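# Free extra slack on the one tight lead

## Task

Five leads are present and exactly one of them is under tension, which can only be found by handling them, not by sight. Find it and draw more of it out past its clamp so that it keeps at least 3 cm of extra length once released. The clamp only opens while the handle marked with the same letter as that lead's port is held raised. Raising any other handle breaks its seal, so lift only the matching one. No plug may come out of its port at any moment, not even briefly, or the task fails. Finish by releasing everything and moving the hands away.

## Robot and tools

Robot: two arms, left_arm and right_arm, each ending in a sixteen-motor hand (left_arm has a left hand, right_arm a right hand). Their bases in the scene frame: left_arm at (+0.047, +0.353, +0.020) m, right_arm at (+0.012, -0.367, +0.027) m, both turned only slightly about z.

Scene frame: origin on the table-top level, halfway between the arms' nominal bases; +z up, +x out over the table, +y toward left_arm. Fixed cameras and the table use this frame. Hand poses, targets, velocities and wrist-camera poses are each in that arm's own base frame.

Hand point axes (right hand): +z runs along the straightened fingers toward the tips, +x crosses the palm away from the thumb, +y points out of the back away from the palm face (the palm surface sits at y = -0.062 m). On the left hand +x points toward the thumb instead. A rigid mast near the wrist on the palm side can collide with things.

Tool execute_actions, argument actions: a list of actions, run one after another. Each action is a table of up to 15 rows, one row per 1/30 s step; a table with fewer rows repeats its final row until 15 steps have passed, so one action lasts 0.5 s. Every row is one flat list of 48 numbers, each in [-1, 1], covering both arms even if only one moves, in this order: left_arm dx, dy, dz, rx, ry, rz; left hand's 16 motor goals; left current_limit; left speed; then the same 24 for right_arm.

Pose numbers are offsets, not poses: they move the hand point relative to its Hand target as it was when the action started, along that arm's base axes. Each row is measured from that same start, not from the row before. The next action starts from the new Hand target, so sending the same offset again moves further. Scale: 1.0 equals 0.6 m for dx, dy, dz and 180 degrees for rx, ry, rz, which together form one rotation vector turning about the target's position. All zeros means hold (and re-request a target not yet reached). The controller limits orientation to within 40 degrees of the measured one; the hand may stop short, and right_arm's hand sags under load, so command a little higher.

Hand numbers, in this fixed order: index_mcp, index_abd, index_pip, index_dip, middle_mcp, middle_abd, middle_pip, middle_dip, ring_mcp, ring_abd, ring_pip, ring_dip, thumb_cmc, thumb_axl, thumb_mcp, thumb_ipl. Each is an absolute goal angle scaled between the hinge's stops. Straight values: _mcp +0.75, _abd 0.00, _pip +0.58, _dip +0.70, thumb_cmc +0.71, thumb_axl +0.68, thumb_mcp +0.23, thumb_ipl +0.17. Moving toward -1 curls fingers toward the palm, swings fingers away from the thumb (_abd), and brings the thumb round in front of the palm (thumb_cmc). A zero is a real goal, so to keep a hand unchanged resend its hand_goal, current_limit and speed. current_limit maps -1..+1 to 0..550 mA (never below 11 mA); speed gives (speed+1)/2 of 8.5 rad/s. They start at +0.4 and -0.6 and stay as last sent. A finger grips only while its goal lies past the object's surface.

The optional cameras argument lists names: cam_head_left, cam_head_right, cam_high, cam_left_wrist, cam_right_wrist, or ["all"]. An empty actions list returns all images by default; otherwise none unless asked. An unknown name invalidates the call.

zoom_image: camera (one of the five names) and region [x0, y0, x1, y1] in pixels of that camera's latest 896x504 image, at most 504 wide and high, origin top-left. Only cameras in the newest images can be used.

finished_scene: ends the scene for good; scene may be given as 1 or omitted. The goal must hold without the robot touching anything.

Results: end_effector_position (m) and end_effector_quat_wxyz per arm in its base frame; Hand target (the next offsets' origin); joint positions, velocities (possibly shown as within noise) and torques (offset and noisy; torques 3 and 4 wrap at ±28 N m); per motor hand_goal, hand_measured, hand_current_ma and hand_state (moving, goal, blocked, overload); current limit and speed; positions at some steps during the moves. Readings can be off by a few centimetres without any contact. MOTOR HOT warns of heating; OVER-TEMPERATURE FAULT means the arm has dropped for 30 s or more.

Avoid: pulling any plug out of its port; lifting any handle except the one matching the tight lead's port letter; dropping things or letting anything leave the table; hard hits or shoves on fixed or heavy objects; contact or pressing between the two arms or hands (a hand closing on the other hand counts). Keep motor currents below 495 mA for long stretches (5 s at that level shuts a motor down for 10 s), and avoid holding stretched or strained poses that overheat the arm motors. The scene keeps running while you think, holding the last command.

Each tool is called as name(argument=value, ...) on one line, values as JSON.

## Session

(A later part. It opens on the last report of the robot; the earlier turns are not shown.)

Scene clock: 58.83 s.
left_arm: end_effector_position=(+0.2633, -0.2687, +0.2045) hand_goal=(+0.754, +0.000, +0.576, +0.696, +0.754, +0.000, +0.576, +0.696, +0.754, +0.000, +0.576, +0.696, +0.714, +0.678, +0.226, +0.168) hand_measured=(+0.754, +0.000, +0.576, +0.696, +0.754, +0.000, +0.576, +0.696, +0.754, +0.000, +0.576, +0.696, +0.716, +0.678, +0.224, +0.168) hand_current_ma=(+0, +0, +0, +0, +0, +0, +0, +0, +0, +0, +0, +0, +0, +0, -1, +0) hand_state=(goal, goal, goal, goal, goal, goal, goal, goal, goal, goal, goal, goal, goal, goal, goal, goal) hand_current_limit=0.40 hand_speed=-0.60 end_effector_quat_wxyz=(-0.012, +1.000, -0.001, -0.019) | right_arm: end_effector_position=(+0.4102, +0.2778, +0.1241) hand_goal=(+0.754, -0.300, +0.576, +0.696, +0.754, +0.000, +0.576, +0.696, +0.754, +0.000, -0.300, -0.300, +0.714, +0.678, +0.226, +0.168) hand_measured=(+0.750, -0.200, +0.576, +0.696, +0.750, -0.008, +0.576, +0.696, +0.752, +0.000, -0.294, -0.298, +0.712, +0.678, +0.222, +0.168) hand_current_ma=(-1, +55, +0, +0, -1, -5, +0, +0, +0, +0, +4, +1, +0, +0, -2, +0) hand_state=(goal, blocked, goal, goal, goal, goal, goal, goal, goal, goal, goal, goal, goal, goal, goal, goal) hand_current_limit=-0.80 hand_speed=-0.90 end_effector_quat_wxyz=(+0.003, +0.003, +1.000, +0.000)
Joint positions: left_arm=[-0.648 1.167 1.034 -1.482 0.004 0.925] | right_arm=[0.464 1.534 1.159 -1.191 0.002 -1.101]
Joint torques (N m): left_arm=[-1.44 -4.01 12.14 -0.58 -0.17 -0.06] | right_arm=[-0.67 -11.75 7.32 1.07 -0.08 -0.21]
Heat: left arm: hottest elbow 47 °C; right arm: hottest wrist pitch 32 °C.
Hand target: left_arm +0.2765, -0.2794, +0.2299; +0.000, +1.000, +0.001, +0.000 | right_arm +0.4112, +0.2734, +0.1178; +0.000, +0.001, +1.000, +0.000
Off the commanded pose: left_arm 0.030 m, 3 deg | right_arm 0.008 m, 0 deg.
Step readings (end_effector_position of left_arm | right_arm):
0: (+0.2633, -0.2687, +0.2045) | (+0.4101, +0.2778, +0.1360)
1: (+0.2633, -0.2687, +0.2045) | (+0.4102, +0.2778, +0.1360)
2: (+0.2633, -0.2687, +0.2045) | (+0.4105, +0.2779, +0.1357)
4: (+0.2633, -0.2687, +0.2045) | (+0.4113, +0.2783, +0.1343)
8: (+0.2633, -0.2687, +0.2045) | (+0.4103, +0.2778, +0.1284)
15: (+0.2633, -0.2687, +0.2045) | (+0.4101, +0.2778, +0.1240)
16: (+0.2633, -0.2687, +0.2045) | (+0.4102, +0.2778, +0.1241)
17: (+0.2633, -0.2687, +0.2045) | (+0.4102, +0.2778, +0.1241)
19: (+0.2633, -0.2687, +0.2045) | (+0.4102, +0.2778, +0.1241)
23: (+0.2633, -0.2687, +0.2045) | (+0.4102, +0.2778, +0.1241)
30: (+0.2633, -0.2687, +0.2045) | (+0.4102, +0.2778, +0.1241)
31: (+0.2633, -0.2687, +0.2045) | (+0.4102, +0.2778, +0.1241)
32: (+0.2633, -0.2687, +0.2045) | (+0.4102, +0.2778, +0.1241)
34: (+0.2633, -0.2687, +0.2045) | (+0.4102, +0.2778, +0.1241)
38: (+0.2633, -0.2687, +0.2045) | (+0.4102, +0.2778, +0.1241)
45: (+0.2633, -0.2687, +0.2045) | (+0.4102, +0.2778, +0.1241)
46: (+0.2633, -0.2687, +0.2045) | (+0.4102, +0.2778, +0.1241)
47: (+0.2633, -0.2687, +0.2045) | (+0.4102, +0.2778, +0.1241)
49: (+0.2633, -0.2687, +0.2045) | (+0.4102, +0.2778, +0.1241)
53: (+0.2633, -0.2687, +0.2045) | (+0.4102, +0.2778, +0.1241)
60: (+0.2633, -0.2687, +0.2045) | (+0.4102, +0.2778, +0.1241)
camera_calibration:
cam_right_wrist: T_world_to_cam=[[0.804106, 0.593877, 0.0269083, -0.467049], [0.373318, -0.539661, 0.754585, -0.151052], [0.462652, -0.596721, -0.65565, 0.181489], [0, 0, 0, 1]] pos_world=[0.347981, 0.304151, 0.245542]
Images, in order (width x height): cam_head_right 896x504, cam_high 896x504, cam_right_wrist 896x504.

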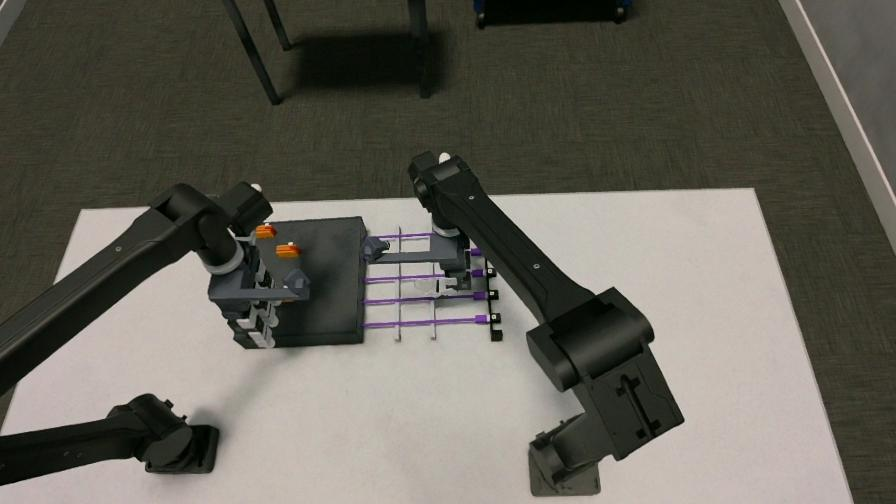

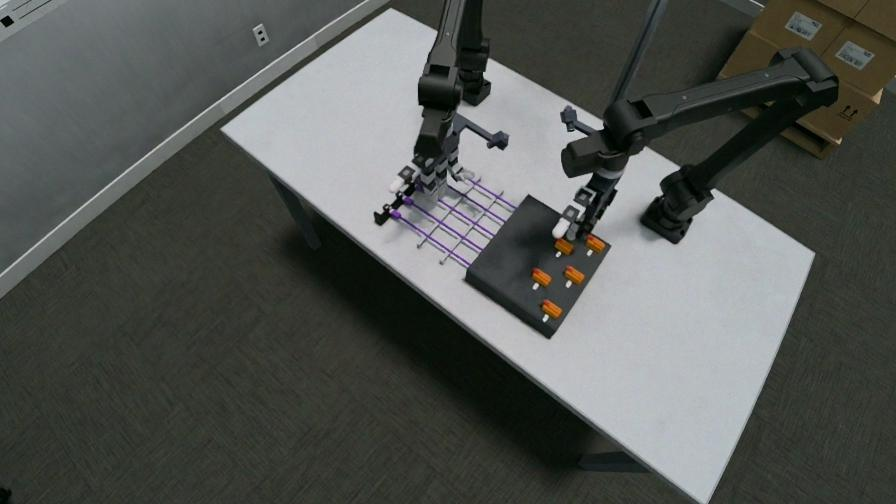

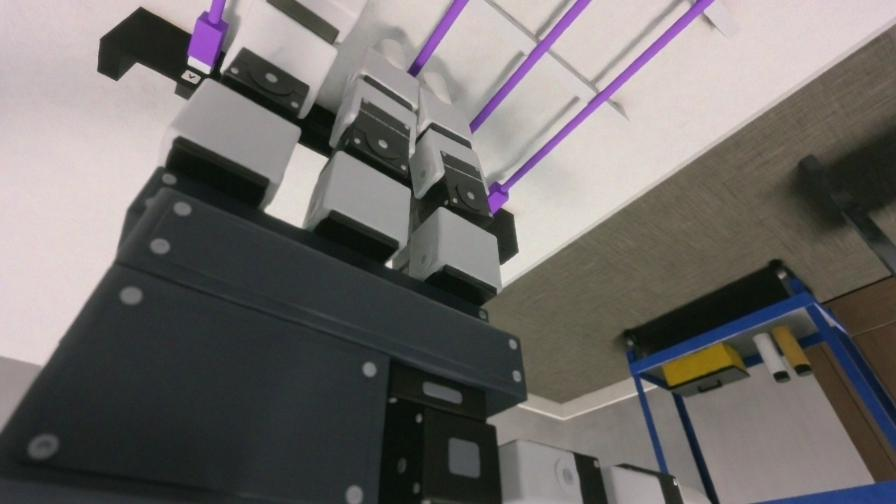

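execute_actions(actions=[[[0,0,0,0,0,0, 0.754,0,0.576,0.696,0.754,0,0.576,0.696,0.754,0,0.576,0.696,0.714,0.678,0.226,0.168,0.4,-0.6, 0,0,0,0,0,0, 0.754,0.05,0.576,0.696,0.754,-0.2,0.576,0.696,0.754,0,-0.3,-0.3,0.714,0.678,0.226,0.168,-0.5,-0.8]],[[0,0,0,0,0,0, 0.754,0,0.576,0.696,0.754,0,0.576,0.696,0.754,0,0.576,0.696,0.714,0.678,0.226,0.168,0.4,-0.6, 0,0,0,0,0,0, 0.754,0.05,0.576,0.696,0.754,-0.2,0.576,0.696,0.754,0,-0.3,-0.3,0.714,0.678,0.226,0.168,-0.5,-0.8]],[[0,0,0,0,0,0, 0.754,0,0.576,0.696,0.754,0,0.576,0.696,0.754,0,0.576,0.696,0.714,0.678,0.226,0.168,0.4,-0.6, 0,0,0,0,0,0, 0.754,-0.3,0.576,0.696,0.754,-0.2,0.576,0.696,0.754,0,-0.3,-0.3,0.714,0.678,0.226,0.168,-0.9,-0.9]],[[0,0,0,0,0,0, 0.754,0,0.576,0.696,0.754,0,0.576,0.696,0.754,0,0.576,0.696,0.714,0.678,0.226,0.168,0.4,-0.6, 0,0,0,0,0,0, 0.754,-0.3,0.576,0.696,0.754,-0.2,0.576,0.696,0.754,0,-0.3,-0.3,0.714,0.678,0.226,0.168,-0.9,-0.9]]], cameras=["cam_high","cam_right_wrist"])

zoom_image(camera="cam_high", region=[370, 130, 530, 250])

zoom_image(camera="cam_right_wrist", region=[330, 0, 670, 190])

Scene clock: 62.23 s.
left_arm: end_effector_position=(+0.2633, -0.2687, +0.2045) hand_goal=(+0.754, +0.000, +0.576, +0.696, +0.754, +0.000, +0.576, +0.696, +0.754, +0.000, +0.576, +0.696, +0.714, +0.678, +0.226, +0.168) hand_measured=(+0.754, +0.000, +0.576, +0.696, +0.754, +0.000, +0.576, +0.696, +0.754, +0.000, +0.576, +0.696, +0.716, +0.678, +0.224, +0.168) hand_current_ma=(+0, +0, +0, +0, +0, +0, +0, +0, +0, +0, +0, +0, +0, +0, -1, +0) hand_state=(goal, goal, goal, goal, goal, goal, goal, goal, goal, goal, goal, goal, goal, goal, goal, goal) hand_current_limit=0.40 hand_speed=-0.60 end_effector_quat_wxyz=(-0.012, +1.000, -0.001, -0.019) | right_arm: end_effector_position=(+0.4102, +0.2778, +0.1241) hand_goal=(+0.754, -0.300, +0.576, +0.696, +0.754, -0.200, +0.576, +0.696, +0.754, +0.000, -0.300, -0.300, +0.714, +0.678, +0.226, +0.168) hand_measured=(+0.750, -0.294, +0.576, +0.696, +0.750, -0.196, +0.576, +0.696, +0.752, +0.000, -0.294, -0.298, +0.712, +0.678, +0.222, +0.168) hand_current_ma=(-1, +3, +0, +0, -1, +2, +0, +0, +0, +0, +4, +1, +0, +0, -2, +0) hand_state=(goal, goal, goal, goal, goal, goal, goal, goal, goal, goal, goal, goal, goal, goal, goal, goal) hand_current_limit=-0.90 hand_speed=-0.90 end_effector_quat_wxyz=(+0.003, +0.003, +1.000, +0.000)
Joint positions: left_arm=[-0.648 1.167 1.034 -1.482 0.004 0.925] | right_arm=[0.464 1.534 1.159 -1.191 0.002 -1.101]
Joint torques (N m): left_arm=[-1.49 -3.43 12.12 -0.83 -0.18 -0.05] | right_arm=[-0.67 -11.75 7.32 1.06 -0.09 -0.21]
Heat: left arm: hottest elbow 48 °C; right arm: hottest wrist pitch 32 °C.
Hand target: left_arm +0.2765, -0.2794, +0.2299; +0.000, +1.000, +0.001, +0.000 | right_arm +0.4112, +0.2734, +0.1178; +0.000, +0.001, +1.000, +0.000
Off the commanded pose: left_arm 0.030 m, 3 deg | right_arm 0.008 m, 0 deg.
Step readings (end_effector_position of left_arm | right_arm):
0: (+0.2633, -0.2687, +0.2045) | (+0.4102, +0.2778, +0.1241)
1: (+0.2633, -0.2687, +0.2045) | (+0.4102, +0.2778, +0.1241)
2: (+0.2633, -0.2687, +0.2045) | (+0.4102, +0.2778, +0.1241)
4: (+0.2633, -0.2687, +0.2045) | (+0.4102, +0.2778, +0.1241)
8: (+0.2633, -0.2687, +0.2045) | (+0.4102, +0.2778, +0.1241)
15: (+0.2633, -0.2687, +0.2045) | (+0.4102, +0.2778, +0.1241)
16: (+0.2633, -0.2687, +0.2045) | (+0.4102, +0.2778, +0.1241)
17: (+0.2633, -0.2687, +0.2045) | (+0.4102, +0.2778, +0.1241)
19: (+0.2633, -0.2687, +0.2045) | (+0.4102, +0.2778, +0.1241)
23: (+0.2633, -0.2687, +0.2045) | (+0.4102, +0.2778, +0.1241)
30: (+0.2633, -0.2687, +0.2045) | (+0.4102, +0.2778, +0.1241)
31: (+0.2633, -0.2687, +0.2045) | (+0.4102, +0.2778, +0.1241)
32: (+0.2633, -0.2687, +0.2045) | (+0.4102, +0.2778, +0.1241)
34: (+0.2633, -0.2687, +0.2045) | (+0.4102, +0.2778, +0.1241)
38: (+0.2633, -0.2687, +0.2045) | (+0.4102, +0.2778, +0.1241)
45: (+0.2633, -0.2687, +0.2045) | (+0.4102, +0.2778, +0.1241)
46: (+0.2633, -0.2687, +0.2045) | (+0.4102, +0.2778, +0.1241)
47: (+0.2633, -0.2687, +0.2045) | (+0.4102, +0.2778, +0.1241)
49: (+0.2633, -0.2687, +0.2045) | (+0.4102, +0.2778, +0.1241)
53: (+0.2633, -0.2687, +0.2045) | (+0.4102, +0.2778, +0.1241)
60: (+0.2633, -0.2687, +0.2045) | (+0.4102, +0.2778, +0.1241)
camera_calibration:
cam_right_wrist: T_world_to_cam=[[0.804106, 0.593877, 0.0269083, -0.467049], [0.373318, -0.539661, 0.754585, -0.151052], [0.462652, -0.596721, -0.65565, 0.181489], [0, 0, 0, 1]] pos_world=[0.347981, 0.304151, 0.245542]
Images, in order (width x height): cam_high 896x504, cam_right_wrist 896x504.

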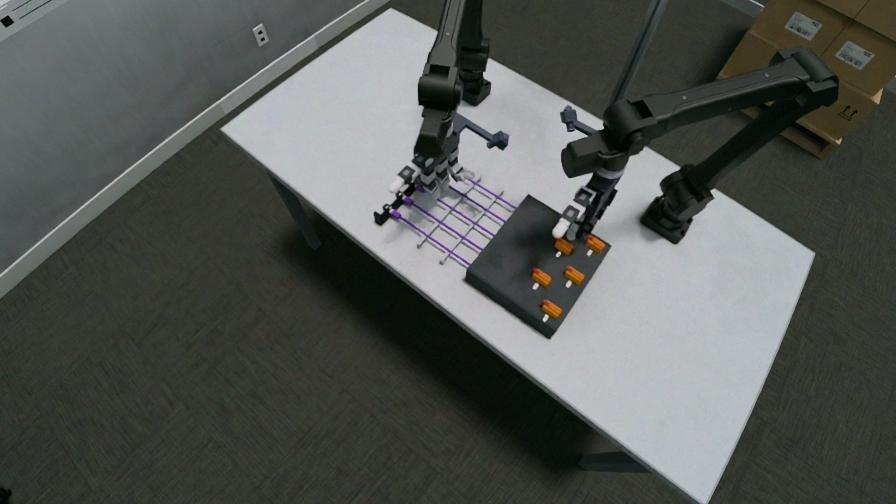

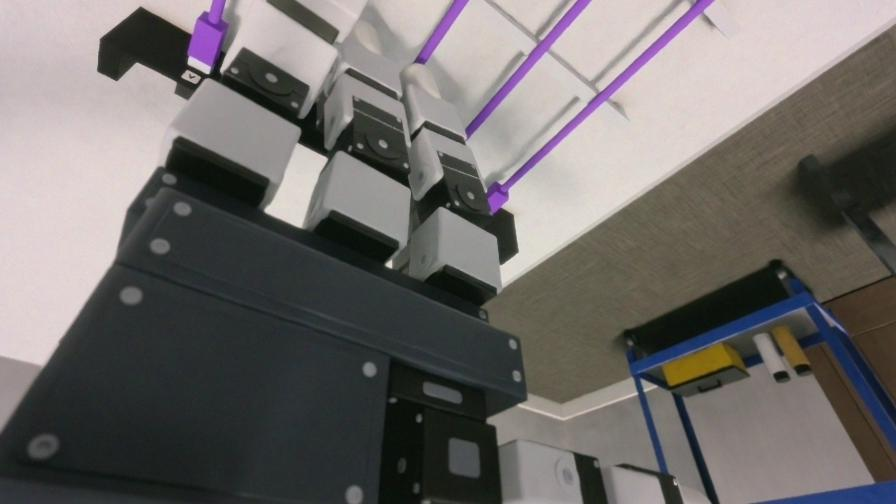

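Scaled by 3.150 from the camera's 896x504 image, which has a finer 1280x720 frame.

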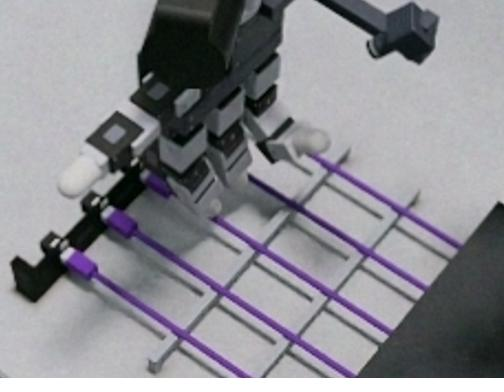

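Scaled by 1.482 from the camera's 896x504 image, which has a finer 1280x720 frame.

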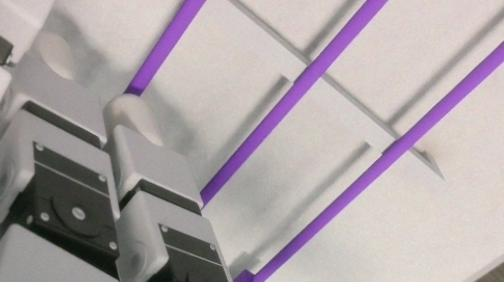

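execute_actions(actions=[[[0,0,0,0,0,0, 0.754,0,0.576,0.696,0.754,0,0.576,0.696,0.754,0,0.576,0.696,0.714,0.678,0.226,0.168,0.4,-0.6, 0,0,0,0,0,0, 0.754,0,0.576,0.696,0.754,0,0.576,0.696,0.754,0,-0.3,-0.3,0.714,0.678,0.226,0.168,-0.3,-0.8]],[[0,0,0,0,0,0, 0.754,0,0.576,0.696,0.754,0,0.576,0.696,0.754,0,0.576,0.696,0.714,0.678,0.226,0.168,0.4,-0.6, 0,0,0,0,0,0, 0.754,0,0.576,0.696,0.754,0,0.576,0.696,0.754,0,-0.3,-0.3,0.714,0.678,0.226,0.168,-0.3,-0.8]],[[0,0,0,0,0,0, 0.754,0,0.576,0.696,0.754,0,0.576,0.696,0.754,0,0.576,0.696,0.714,0.678,0.226,0.168,0.4,-0.6, 0,0,-0.02,0,0,0, 0.754,0,0.576,0.696,0.754,0,0.576,0.696,0.754,0,-0.3,-0.3,0.714,0.678,0.226,0.168,-0.3,-0.8]],[[0,0,0,0,0,0, 0.754,0,0.576,0.696,0.754,0,0.576,0.696,0.754,0,0.576,0.696,0.714,0.678,0.226,0.168,0.4,-0.6, 0,0,0,0,0,0, 0.754,0,0.576,0.696,0.754,0,0.576,0.696,0.754,0,-0.3,-0.3,0.714,0.678,0.226,0.168,-0.3,-0.8]]], cameras=["cam_high","cam_right_wrist"])

zoom_image(camera="cam_high", region=[390, 140, 490, 220])

zoom_image(camera="cam_right_wrist", region=[330, 0, 530, 120])

Scene clock: 65.77 s.
left_arm: end_effector_position=(+0.2633, -0.2687, +0.2045) hand_goal=(+0.754, +0.000, +0.576, +0.696, +0.754, +0.000, +0.576, +0.696, +0.754, +0.000, +0.576, +0.696, +0.714, +0.678, +0.226, +0.168) hand_measured=(+0.754, +0.000, +0.576, +0.696, +0.754, +0.000, +0.576, +0.696, +0.754, +0.000, +0.576, +0.696, +0.716, +0.678, +0.224, +0.168) hand_current_ma=(+0, +0, +0, +0, +0, +0, +0, +0, +0, +0, +0, +0, +0, +0, -1, +0) hand_state=(goal, goal, goal, goal, goal, goal, goal, goal, goal, goal, goal, goal, goal, goal, goal, goal) hand_current_limit=0.40 hand_speed=-0.60 end_effector_quat_wxyz=(-0.012, +1.000, -0.001, -0.019) | right_arm: end_effector_position=(+0.4105, +0.2779, +0.1120) hand_goal=(+0.754, +0.000, +0.576, +0.696, +0.754, +0.000, +0.576, +0.696, +0.754, +0.000, -0.300, -0.300, +0.714, +0.678, +0.226, +0.168) hand_measured=(+0.750, -0.004, +0.576, +0.696, +0.750, -0.002, +0.576, +0.696, +0.752, +0.000, -0.294, -0.298, +0.712, +0.678, +0.222, +0.168) hand_current_ma=(-1, -1, +0, +0, -1, -1, +0, +0, +0, +0, +4, +1, +0, +0, -2, +0) hand_state=(goal, goal, goal, goal, goal, goal, goal, goal, goal, goal, goal, goal, goal, goal, goal, goal) hand_current_limit=-0.30 hand_speed=-0.80 end_effector_quat_wxyz=(+0.003, +0.003, +1.000, +0.000)
Joint positions: left_arm=[-0.648 1.167 1.034 -1.482 0.004 0.925] | right_arm=[0.464 1.547 1.14 -1.159 0.002 -1.101]
Joint torques (N m): left_arm=[-1.32 -3.31 12.08 -0.68 -0.18 -0.09] | right_arm=[-0.67 -11.81 7.24 1.06 -0.08 -0.21]
Heat: left arm: hottest elbow 48 °C; right arm: hottest wrist pitch 32 °C.
Hand target: left_arm +0.2765, -0.2794, +0.2299; +0.000, +1.000, +0.001, +0.000 | right_arm +0.4114, +0.2734, +0.1059; +0.000, +0.001, +1.000, +0.000
Off the commanded pose: left_arm 0.030 m, 3 deg | right_arm 0.008 m, 0 deg.
Step readings (end_effector_position of left_arm | right_arm):
0: (+0.2633, -0.2687, +0.2045) | (+0.4102, +0.2778, +0.1241)
1: (+0.2633, -0.2687, +0.2045) | (+0.4102, +0.2778, +0.1241)
2: (+0.2633, -0.2687, +0.2045) | (+0.4102, +0.2778, +0.1241)
4: (+0.2633, -0.2687, +0.2045) | (+0.4102, +0.2778, +0.1241)
8: (+0.2633, -0.2687, +0.2045) | (+0.4102, +0.2778, +0.1241)
15: (+0.2633, -0.2687, +0.2045) | (+0.4102, +0.2778, +0.1241)
16: (+0.2633, -0.2687, +0.2045) | (+0.4102, +0.2778, +0.1241)
17: (+0.2633, -0.2687, +0.2045) | (+0.4102, +0.2778, +0.1241)
19: (+0.2633, -0.2687, +0.2045) | (+0.4102, +0.2778, +0.1241)
23: (+0.2633, -0.2687, +0.2045) | (+0.4102, +0.2778, +0.1241)
30: (+0.2633, -0.2687, +0.2045) | (+0.4102, +0.2778, +0.1241)
31: (+0.2633, -0.2687, +0.2045) | (+0.4103, +0.2778, +0.1241)
32: (+0.2633, -0.2687, +0.2045) | (+0.4107, +0.2781, +0.1240)
34: (+0.2633, -0.2687, +0.2045) | (+0.4114, +0.2784, +0.1224)
38: (+0.2633, -0.2687, +0.2045) | (+0.4107, +0.2780, +0.1166)
45: (+0.2633, -0.2687, +0.2045) | (+0.4104, +0.2779, +0.1120)
46: (+0.2633, -0.2687, +0.2045) | (+0.4104, +0.2779, +0.1120)
47: (+0.2633, -0.2687, +0.2045) | (+0.4105, +0.2779, +0.1120)
49: (+0.2633, -0.2687, +0.2045) | (+0.4105, +0.2779, +0.1120)
53: (+0.2633, -0.2687, +0.2045) | (+0.4105, +0.2779, +0.1120)
60: (+0.2633, -0.2687, +0.2045) | (+0.4105, +0.2779, +0.1120)
camera_calibration:
cam_right_wrist: T_world_to_cam=[[0.804106, 0.593877, 0.0269083, -0.467027], [0.373318, -0.539661, 0.754585, -0.142055], [0.462652, -0.596721, -0.65565, 0.173542], [0, 0, 0, 1]] pos_world=[0.348281, 0.304251, 0.233542]
Images, in order (width x height): cam_high 896x504, cam_right_wrist 896x504.

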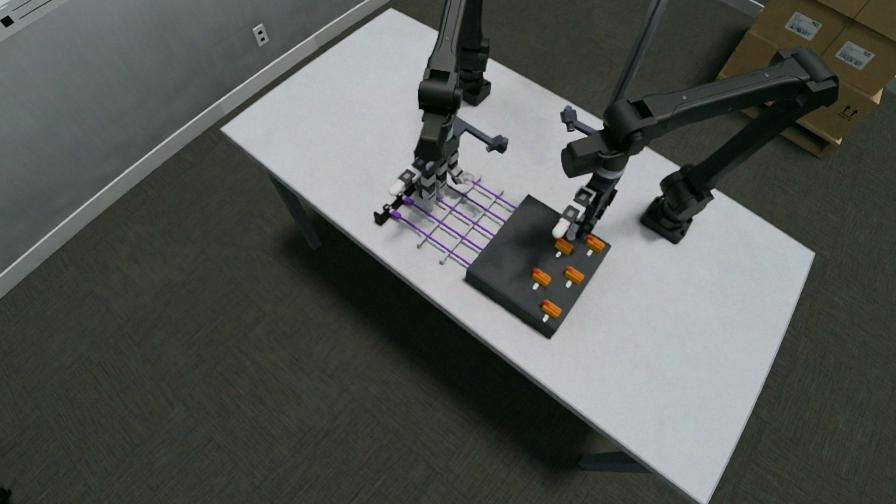

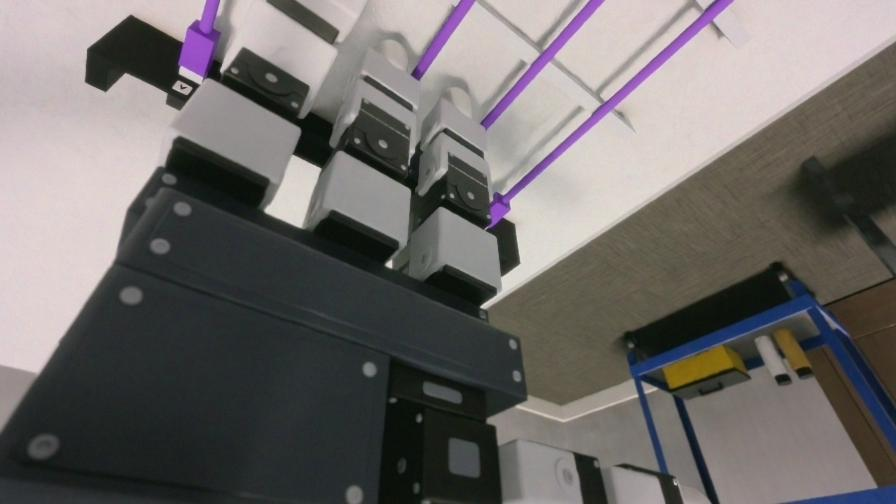

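Scaled by 5.040 from the camera's 896x504 image, which has a finer 1280x720 frame.

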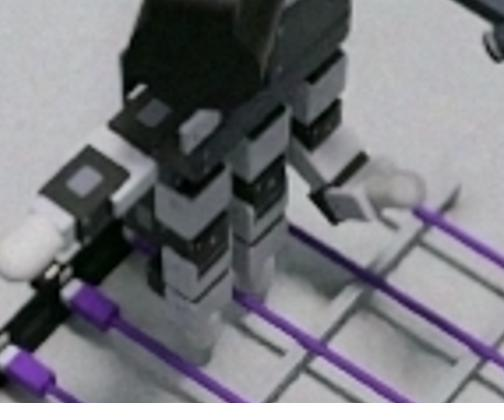

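Scaled by 2.520 from the camera's 896x504 image, which has a finer 1280x720 frame.

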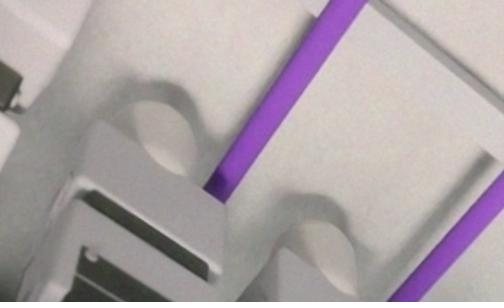

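execute_actions(actions=[[[0,0,0,0,0,0, 0.754,0,0.576,0.696,0.754,0,0.576,0.696,0.754,0,0.576,0.696,0.714,0.678,0.226,0.168,0.4,-0.6, 0,0,0,0,0,0, 0.754,0,0.576,0.696,0.754,-0.2,0.576,0.696,0.754,0,-0.3,-0.3,0.714,0.678,0.226,0.168,-0.5,-0.8]],[[0,0,0,0,0,0, 0.754,0,0.576,0.696,0.754,0,0.576,0.696,0.754,0,0.576,0.696,0.714,0.678,0.226,0.168,0.4,-0.6, 0,0,0,0,0,0, 0.754,-0.3,0.576,0.696,0.754,-0.2,0.576,0.696,0.754,0,-0.3,-0.3,0.714,0.678,0.226,0.168,-0.9,-0.9]],[[0,0,0,0,0,0, 0.754,0,0.576,0.696,0.754,0,0.576,0.696,0.754,0,0.576,0.696,0.714,0.678,0.226,0.168,0.4,-0.6, 0,0,0,0,0,0, 0.754,-0.3,0.576,0.696,0.754,-0.2,0.576,0.696,0.754,0,-0.3,-0.3,0.714,0.678,0.226,0.168,-0.9,-0.9]]], cameras=["cam_high","cam_right_wrist"])

zoom_image(camera="cam_high", region=[390, 140, 490, 220])

zoom_image(camera="cam_right_wrist", region=[330, 0, 530, 120])

Scene clock: 68.27 s.
left_arm: end_effector_position=(+0.2633, -0.2687, +0.2045) hand_goal=(+0.754, +0.000, +0.576, +0.696, +0.754, +0.000, +0.576, +0.696, +0.754, +0.000, +0.576, +0.696, +0.714, +0.678, +0.226, +0.168) hand_measured=(+0.754, +0.000, +0.576, +0.696, +0.754, +0.000, +0.576, +0.696, +0.754, +0.000, +0.576, +0.696, +0.716, +0.678, +0.224, +0.168) hand_current_ma=(+0, +0, +0, +0, +0, +0, +0, +0, +0, +0, +0, +0, +0, +0, -1, +0) hand_state=(goal, goal, goal, goal, goal, goal, goal, goal, goal, goal, goal, goal, goal, goal, goal, goal) hand_current_limit=0.40 hand_speed=-0.60 end_effector_quat_wxyz=(-0.012, +1.000, -0.001, -0.019) | right_arm: end_effector_position=(+0.4115, +0.2782, +0.1123) hand_goal=(+0.754, -0.300, +0.576, +0.696, +0.754, -0.200, +0.576, +0.696, +0.754, +0.000, -0.300, -0.300, +0.714, +0.678, +0.226, +0.168) hand_measured=(+0.752, -0.202, +0.576, +0.696, +0.750, -0.196, +0.576, +0.696, +0.752, +0.000, -0.294, -0.298, +0.712, +0.678, +0.222, +0.168) hand_current_ma=(-1, +28, +0, +0, -1, +2, +0, +0, +0, +0, +4, +1, +0, +0, -2, +0) hand_state=(goal, blocked, goal, goal, goal, goal, goal, goal, goal, goal, goal, goal, goal, goal, goal, goal) hand_current_limit=-0.90 hand_speed=-0.90 end_effector_quat_wxyz=(+0.004, +0.003, +1.000, +0.001)
Joint positions: left_arm=[-0.648 1.167 1.034 -1.482 0.004 0.925] | right_arm=[0.464 1.547 1.14 -1.154 0.002 -1.101]
Joint torques (N m): left_arm=[-1.2 -4.25 12.29 -0.53 -0.15 -0.12] | right_arm=[-0.67 -11.75 7.24 0.94 -0.09 -0.22]
Heat: left arm: hottest elbow 48 °C; right arm: hottest wrist pitch 32 °C.
Hand target: left_arm +0.2765, -0.2794, +0.2299; +0.000, +1.000, +0.001, +0.000 | right_arm +0.4114, +0.2735, +0.1059; +0.000, +0.001, +1.000, +0.000
Off the commanded pose: left_arm 0.030 m, 3 deg | right_arm 0.008 m, 1 deg.
Step readings (end_effector_position of left_arm | right_arm):
0: (+0.2633, -0.2687, +0.2045) | (+0.4105, +0.2779, +0.1120)
1: (+0.2633, -0.2687, +0.2045) | (+0.4105, +0.2779, +0.1120)
2: (+0.2633, -0.2687, +0.2045) | (+0.4105, +0.2779, +0.1120)
4: (+0.2633, -0.2687, +0.2045) | (+0.4105, +0.2779, +0.1120)
8: (+0.2633, -0.2687, +0.2045) | (+0.4105, +0.2779, +0.1120)
15: (+0.2633, -0.2687, +0.2045) | (+0.4105, +0.2779, +0.1120)
16: (+0.2633, -0.2687, +0.2045) | (+0.4105, +0.2779, +0.1120)
17: (+0.2633, -0.2687, +0.2045) | (+0.4105, +0.2779, +0.1120)
19: (+0.2633, -0.2687, +0.2045) | (+0.4105, +0.2779, +0.1120)
23: (+0.2633, -0.2687, +0.2045) | (+0.4105, +0.2779, +0.1120)
30: (+0.2633, -0.2687, +0.2045) | (+0.4106, +0.2780, +0.1120)
31: (+0.2633, -0.2687, +0.2045) | (+0.4106, +0.2780, +0.1121)
32: (+0.2633, -0.2687, +0.2045) | (+0.4108, +0.2781, +0.1121)
34: (+0.2633, -0.2687, +0.2045) | (+0.4111, +0.2783, +0.1122)
38: (+0.2633, -0.2687, +0.2045) | (+0.4114, +0.2782, +0.1122)
45: (+0.2633, -0.2687, +0.2045) | (+0.4115, +0.2782, +0.1123)
camera_calibration:
cam_right_wrist: T_world_to_cam=[[0.804222, 0.593512, 0.0311466, -0.468411], [0.370221, -0.541276, 0.754955, -0.140704], [0.464934, -0.59562, -0.655037, 0.172097], [0, 0, 0, 1]] pos_world=[0.348785, 0.304352, 0.233545]
Images, in order (width x height): cam_high 896x504, cam_right_wrist 896x504.

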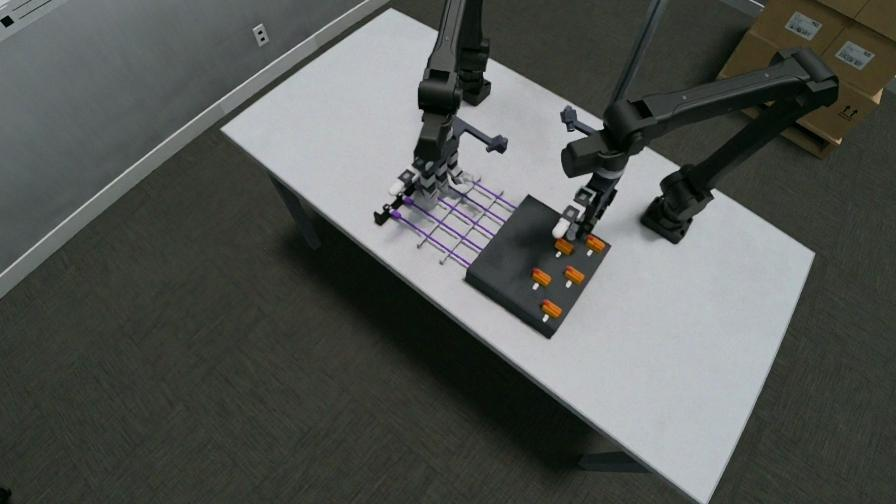

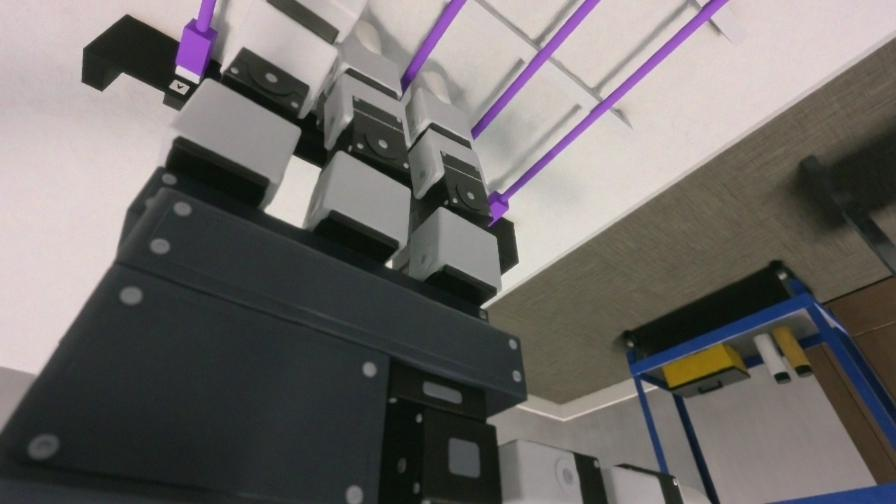

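Scaled by 5.040 from the camera's 896x504 image, which has a finer 1280x720 frame.

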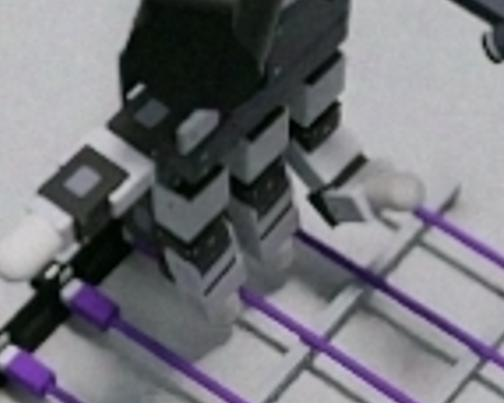

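Scaled by 2.520 from the camera's 896x504 image, which has a finer 1280x720 frame.

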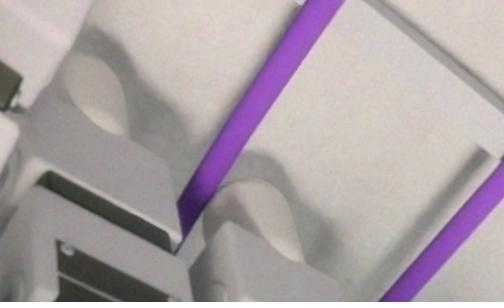

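execute_actions(actions=[[[0,0,0,0,0,0, 0.754,0,0.576,0.696,0.754,0,0.576,0.696,0.754,0,0.576,0.696,0.714,0.678,0.226,0.168,0.4,-0.6, 0,0,0,0,0,0, 0.754,-0.3,0.576,0.696,0.754,-0.2,0.576,0.696,0.754,0,-0.3,-0.3,0.714,0.678,0.226,0.168,-0.8,-0.9]],[[0,0,0,0,0,0, 0.754,0,0.576,0.696,0.754,0,0.576,0.696,0.754,0,0.576,0.696,0.714,0.678,0.226,0.168,0.4,-0.6, 0,0,0,0,0,0, 0.754,-0.3,0.576,0.696,0.754,-0.2,0.576,0.696,0.754,0,-0.3,-0.3,0.714,0.678,0.226,0.168,-0.8,-0.9]]])

execute_actions(actions=[[[0,0,0,0,0,0, 0.754,0,0.576,0.696,0.754,0,0.576,0.696,0.754,0,0.576,0.696,0.714,0.678,0.226,0.168,0.4,-0.6, 0,0,0,0,0,0, 0.754,-0.3,0.576,0.696,0.754,-0.2,0.576,0.696,0.754,0,-0.3,-0.3,0.714,0.678,0.226,0.168,-0.7,-0.9]],[[0,0,0,0,0,0, 0.754,0,0.576,0.696,0.754,0,0.576,0.696,0.754,0,0.576,0.696,0.714,0.678,0.226,0.168,0.4,-0.6, 0,0,0,0,0,0, 0.754,-0.3,0.576,0.696,0.754,-0.2,0.576,0.696,0.754,0,-0.3,-0.3,0.714,0.678,0.226,0.168,-0.7,-0.9]]])

Scene clock: 70.37 s.
left_arm: end_effector_position=(+0.2633, -0.2687, +0.2045) hand_goal=(+0.754, +0.000, +0.576, +0.696, +0.754, +0.000, +0.576, +0.696, +0.754, +0.000, +0.576, +0.696, +0.714, +0.678, +0.226, +0.168) hand_measured=(+0.754, +0.000, +0.576, +0.696, +0.754, +0.000, +0.576, +0.696, +0.754, +0.000, +0.576, +0.696, +0.716, +0.678, +0.224, +0.168) hand_current_ma=(+0, +0, +0, +0, +0, +0, +0, +0, +0, +0, +0, +0, +0, +0, -1, +0) hand_state=(goal, goal, goal, goal, goal, goal, goal, goal, goal, goal, goal, goal, goal, goal, goal, goal) hand_current_limit=0.40 hand_speed=-0.60 end_effector_quat_wxyz=(-0.012, +1.000, -0.001, -0.019) | right_arm: end_effector_position=(+0.4122, +0.2782, +0.1124) hand_goal=(+0.754, -0.300, +0.576, +0.696, +0.754, -0.200, +0.576, +0.696, +0.754, +0.000, -0.300, -0.300, +0.714, +0.678, +0.226, +0.168) hand_measured=(+0.752, -0.222, +0.576, +0.696, +0.750, -0.196, +0.576, +0.696, +0.752, +0.000, -0.294, -0.298, +0.712, +0.678, +0.222, +0.168) hand_current_ma=(-1, +55, +0, +0, -1, +2, +0, +0, +0, +0, +4, +1, +0, +0, -2, +0) hand_state=(goal, blocked, goal, goal, goal, goal, goal, goal, goal, goal, goal, goal, goal, goal, goal, goal) hand_current_limit=-0.80 hand_speed=-0.90 end_effector_quat_wxyz=(+0.005, +0.003, +1.000, +0.002)
Joint positions: left_arm=[-0.648 1.167 1.034 -1.482 0.004 0.925] | right_arm=[0.463 1.547 1.14 -1.152 0.002 -1.101]
Joint torques (N m): left_arm=[-2.08 -3.19 12.16 -0.61 -0.18 -0.1] | right_arm=[-0.62 -11.81 7.25 0.84 -0.09 -0.21]
Heat: left arm: hottest elbow 49 °C; right arm: hottest wrist pitch 32 °C.
Hand target: left_arm +0.2765, -0.2794, +0.2299; +0.000, +1.000, +0.001, +0.000 | right_arm +0.4114, +0.2736, +0.1059; +0.000, +0.001, +1.000, +0.000
Off the commanded pose: left_arm 0.030 m, 3 deg | right_arm 0.008 m, 1 deg.
Step readings (end_effector_position of left_arm | right_arm):
0: (+0.2633, -0.2687, +0.2045) | (+0.4115, +0.2782, +0.1123)
1: (+0.2633, -0.2687, +0.2045) | (+0.4115, +0.2782, +0.1123)
2: (+0.2633, -0.2687, +0.2045) | (+0.4115, +0.2782, +0.1123)
4: (+0.2633, -0.2687, +0.2045) | (+0.4118, +0.2782, +0.1123)
8: (+0.2633, -0.2687, +0.2045) | (+0.4121, +0.2781, +0.1124)
15: (+0.2633, -0.2687, +0.2045) | (+0.4122, +0.2782, +0.1124)
16: (+0.2633, -0.2687, +0.2045) | (+0.4122, +0.2782, +0.1124)
17: (+0.2633, -0.2687, +0.2045) | (+0.4122, +0.2782, +0.1124)
19: (+0.2633, -0.2687, +0.2045) | (+0.4122, +0.2782, +0.1124)
23: (+0.2633, -0.2687, +0.2045) | (+0.4122, +0.2782, +0.1124)
30: (+0.2633, -0.2687, +0.2045) | (+0.4122, +0.2782, +0.1124)

Scene clock: 71.57 s.
left_arm: end_effector_position=(+0.2633, -0.2687, +0.2045) hand_goal=(+0.754, +0.000, +0.576, +0.696, +0.754, +0.000, +0.576, +0.696, +0.754, +0.000, +0.576, +0.696, +0.714, +0.678, +0.226, +0.168) hand_measured=(+0.754, +0.000, +0.576, +0.696, +0.754, +0.000, +0.576, +0.696, +0.754, +0.000, +0.576, +0.696, +0.716, +0.678, +0.224, +0.168) hand_current_ma=(+0, +0, +0, +0, +0, +0, +0, +0, +0, +0, +0, +0, +0, +0, -1, +0) hand_state=(goal, goal, goal, goal, goal, goal, goal, goal, goal, goal, goal, goal, goal, goal, goal, goal) hand_current_limit=0.40 hand_speed=-0.60 end_effector_quat_wxyz=(-0.012, +1.000, -0.001, -0.019) | right_arm: end_effector_position=(+0.4129, +0.2781, +0.1125) hand_goal=(+0.754, -0.300, +0.576, +0.696, +0.754, -0.200, +0.576, +0.696, +0.754, +0.000, -0.300, -0.300, +0.714, +0.678, +0.226, +0.168) hand_measured=(+0.752, -0.238, +0.576, +0.696, +0.750, -0.196, +0.576, +0.696, +0.752, +0.000, -0.294, -0.298, +0.712, +0.678, +0.222, +0.168) hand_current_ma=(+0, +83, +0, +0, -1, +2, +0, +0, +0, +0, +4, +1, +0, +0, -2, +0) hand_state=(goal, blocked, goal, goal, goal, goal, goal, goal, goal, goal, goal, goal, goal, goal, goal, goal) hand_current_limit=-0.70 hand_speed=-0.90 end_effector_quat_wxyz=(+0.006, +0.004, +1.000, +0.002)
Joint positions: left_arm=[-0.648 1.167 1.034 -1.482 0.004 0.925] | right_arm=[0.462 1.547 1.14 -1.15 0.002 -1.101]
Joint torques (N m): left_arm=[-1.49 -4.07 12.25 -0.73 -0.14 -0.08] | right_arm=[-0.56 -11.81 7.25 0.77 -0.09 -0.22]
Heat: left arm: hottest elbow 49 °C; right arm: hottest wrist pitch 32 °C.
Hand target: left_arm +0.2765, -0.2794, +0.2299; +0.000, +1.000, +0.001, +0.000 | right_arm +0.4114, +0.2735, +0.1059; +0.000, +0.001, +1.000, +0.000
Off the commanded pose: left_arm 0.030 m, 3 deg | right_arm 0.008 m, 1 deg.
Step readings (end_effector_position of left_arm | right_arm):
0: (+0.2633, -0.2687, +0.2045) | (+0.4122, +0.2782, +0.1124)
1: (+0.2633, -0.2687, +0.2045) | (+0.4122, +0.2782, +0.1124)
2: (+0.2633, -0.2687, +0.2045) | (+0.4122, +0.2782, +0.1124)
4: (+0.2633, -0.2687, +0.2045) | (+0.4125, +0.2781, +0.1125)
8: (+0.2633, -0.2687, +0.2045) | (+0.4128, +0.2780, +0.1125)
15: (+0.2633, -0.2687, +0.2045) | (+0.4129, +0.2781, +0.1125)
16: (+0.2633, -0.2687, +0.2045) | (+0.4129, +0.2781, +0.1125)
17: (+0.2633, -0.2687, +0.2045) | (+0.4129, +0.2781, +0.1125)
19: (+0.2633, -0.2687, +0.2045) | (+0.4129, +0.2781, +0.1125)
23: (+0.2633, -0.2687, +0.2045) | (+0.4129, +0.2781, +0.1125)
30: (+0.2633, -0.2687, +0.2045) | (+0.4129, +0.2781, +0.1125)

execute_actions(actions=[[[0,0,0,0,0,0,0.754,0,0.576,0.696,0.754,0,0.576,0.696,0.754,0,0.576,0.696,0.714,0.678,0.226,0.168,0.4,-0.6,0,0,0,0,0,0,0.754,0,0.576,0.696,0.754,0,0.576,0.696,0.754,0,-0.3,-0.3,0.714,0.678,0.226,0.168,-0.3,-0.8]],[[0,0,0,0,0,0,0.754,0,0.576,0.696,0.754,0,0.576,0.696,0.754,0,0.576,0.696,0.714,0.678,0.226,0.168,0.4,-0.6,0,0,0.0833,0,0,0,0.754,0,0.576,0.696,0.754,0,0.576,0.696,0.754,0,-0.3,-0.3,0.714,0.678,0.226,0.168,-0.3,-0.8]],[[0,0,0,0,0,0,0.754,0,0.576,0.696,0.754,0,0.576,0.696,0.754,0,0.576,0.696,0.714,0.678,0.226,0.168,0.4,-0.6,-0.0883,0,0,0,0,0,0.754,0,0.576,0.696,0.754,0,0.576,0.696,0.754,0,-0.3,-0.3,0.714,0.678,0.226,0.168,-0.3,-0.8]],[[0,0,0,0,0,0,0.754,0,0.576,0.696,0.754,0,0.576,0.696,0.754,0,0.576,0.696,0.714,0.678,0.226,0.168,0.4,-0.6,0,0,-0.04,0,0,0,0.754,0,0.576,0.696,0.754,0,0.576,0.696,0.754,0,-0.3,-0.3,0.714,0.678,0.226,0.168,-0.3,-0.8]]], cameras=["cam_right_wrist","cam_head_right"])

Scene clock: 75.77 s.
left_arm: end_effector_position=(+0.2633, -0.2687, +0.2045) hand_goal=(+0.754, +0.000, +0.576, +0.696, +0.754, +0.000, +0.576, +0.696, +0.754, +0.000, +0.576, +0.696, +0.714, +0.678, +0.226, +0.168) hand_measured=(+0.754, +0.000, +0.576, +0.696, +0.754, +0.000, +0.576, +0.696, +0.754, +0.000, +0.576, +0.696, +0.716, +0.678, +0.224, +0.168) hand_current_ma=(+0, +0, +0, +0, +0, +0, +0, +0, +0, +0, +0, +0, +0, +0, -1, +0) hand_state=(goal, goal, goal, goal, goal, goal, goal, goal, goal, goal, goal, goal, goal, goal, goal, goal) hand_current_limit=0.40 hand_speed=-0.60 end_effector_quat_wxyz=(-0.012, +1.000, -0.001, -0.019) | right_arm: end_effector_position=(+0.3597, +0.2707, +0.1367) hand_goal=(+0.754, +0.000, +0.576, +0.696, +0.754, +0.000, +0.576, +0.696, +0.754, +0.000, -0.300, -0.300, +0.714, +0.678, +0.226, +0.168) hand_measured=(+0.750, +0.002, +0.574, +0.694, +0.752, -0.002, +0.576, +0.696, +0.754, +0.000, -0.294, -0.298, +0.712, +0.678, +0.222, +0.168) hand_current_ma=(-3, +1, -1, +0, -1, +0, +0, +0, +0, +0, +4, +1, +0, +0, -2, +0) hand_state=(goal, goal, goal, goal, goal, goal, goal, goal, goal, goal, goal, goal, goal, goal, goal, goal) hand_current_limit=-0.30 hand_speed=-0.80 end_effector_quat_wxyz=(+0.001, -0.002, +1.000, +0.001)
Joint positions: left_arm=[-0.648 1.167 1.034 -1.482 0.004 0.925] | right_arm=[0.504 1.403 1.053 -1.218 -0.001 -1.071]
Joint torques (N m): left_arm=[-1.55 -3.84 12.11 -0.81 -0.14 -0.1] | right_arm=[0.79 -9.99 7.47 1.06 0.01 0.08]
Heat: left arm: hottest elbow 49 °C; right arm: hottest wrist pitch 32 °C.
Hand target: left_arm +0.2765, -0.2794, +0.2299; +0.000, +1.000, +0.001, +0.000 | right_arm +0.3584, +0.2734, +0.1320; +0.000, +0.001, +1.000, +0.001
Off the commanded pose: left_arm 0.030 m, 3 deg | right_arm 0.006 m, 0 deg.
Step readings (end_effector_position of left_arm | right_arm):
0: (+0.2633, -0.2687, +0.2045) | (+0.4129, +0.2781, +0.1125)
1: (+0.2633, -0.2687, +0.2045) | (+0.4129, +0.2781, +0.1125)
2: (+0.2633, -0.2687, +0.2045) | (+0.4129, +0.2781, +0.1125)
4: (+0.2633, -0.2687, +0.2045) | (+0.4129, +0.2781, +0.1125)
8: (+0.2633, -0.2687, +0.2045) | (+0.4129, +0.2781, +0.1125)
15: (+0.2633, -0.2687, +0.2045) | (+0.4128, +0.2781, +0.1125)
16: (+0.2633, -0.2687, +0.2045) | (+0.4127, +0.2780, +0.1125)
17: (+0.2633, -0.2687, +0.2045) | (+0.4110, +0.2772, +0.1120)
19: (+0.2633, -0.2687, +0.2045) | (+0.4037, +0.2735, +0.1111)
23: (+0.2633, -0.2687, +0.2045) | (+0.3942, +0.2689, +0.1146)
30: (+0.2633, -0.2687, +0.2045) | (+0.3908, +0.2672, +0.1255)
31: (+0.2633, -0.2687, +0.2045) | (+0.3906, +0.2671, +0.1259)
32: (+0.2633, -0.2687, +0.2045) | (+0.3906, +0.2671, +0.1271)
34: (+0.2633, -0.2687, +0.2045) | (+0.3879, +0.2670, +0.1323)
38: (+0.2633, -0.2687, +0.2045) | (+0.3721, +0.2693, +0.1491)
45: (+0.2633, -0.2687, +0.2045) | (+0.3647, +0.2739, +0.1623)
46: (+0.2633, -0.2687, +0.2045) | (+0.3641, +0.2735, +0.1615)
47: (+0.2633, -0.2687, +0.2045) | (+0.3637, +0.2732, +0.1602)
49: (+0.2633, -0.2687, +0.2045) | (+0.3623, +0.2724, +0.1548)
53: (+0.2633, -0.2687, +0.2045) | (+0.3583, +0.2700, +0.1420)
60: (+0.2633, -0.2687, +0.2045) | (+0.3594, +0.2706, +0.1367)
camera_calibration:
cam_right_wrist: T_world_to_cam=[[0.798698, 0.60122, 0.0248177, -0.422347], [0.380958, -0.537152, 0.752555, -0.148779], [0.465782, -0.59161, -0.658062, 0.206811], [0, 0, 0, 1]] pos_world=[0.297678, 0.296357, 0.25854]
Images, in order (width x height): cam_head_right 896x504, cam_right_wrist 896x504.

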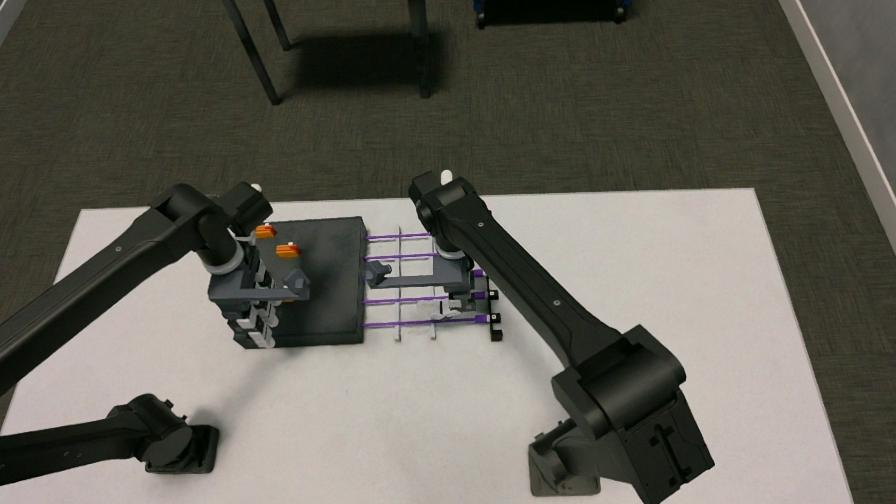

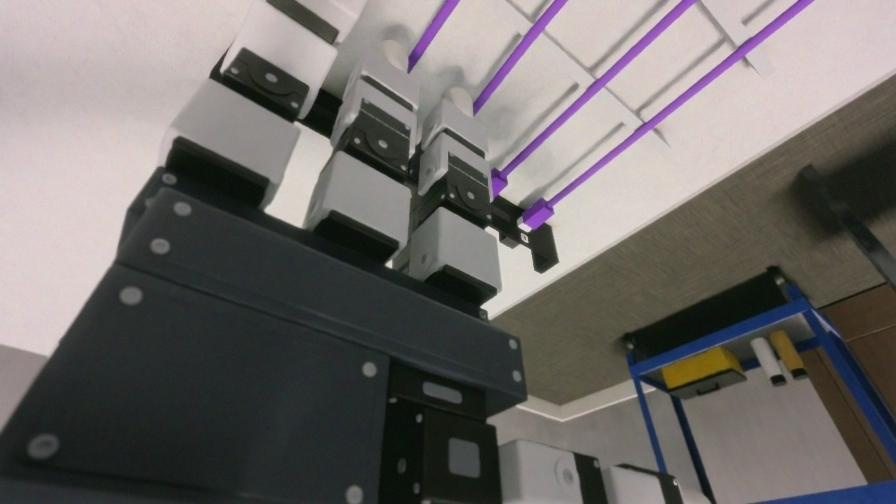

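zoom_image(camera="cam_right_wrist", region=[330, 0, 630, 240])

zoom_image(camera="cam_head_right", region=[350, 210, 530, 350])

Scaled by 1.680 from the camera's 896x504 image, which has a finer 1280x720 frame.

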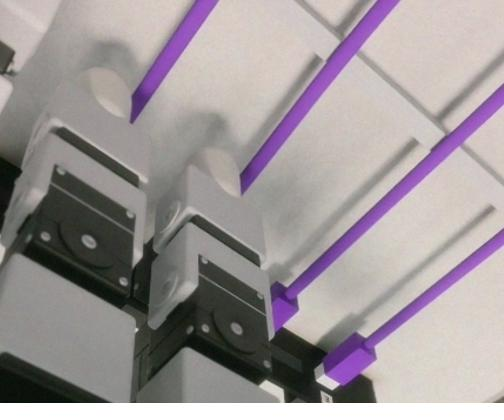

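Scaled by 2.800 from the camera's 896x504 image, which has a finer 1280x720 frame.

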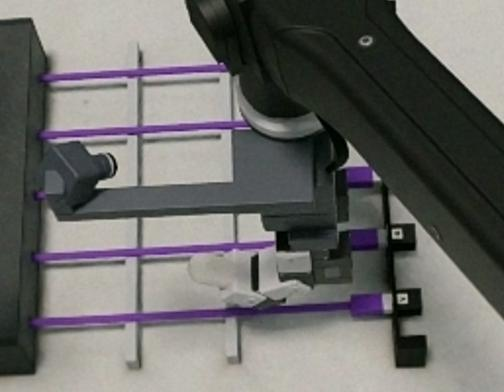

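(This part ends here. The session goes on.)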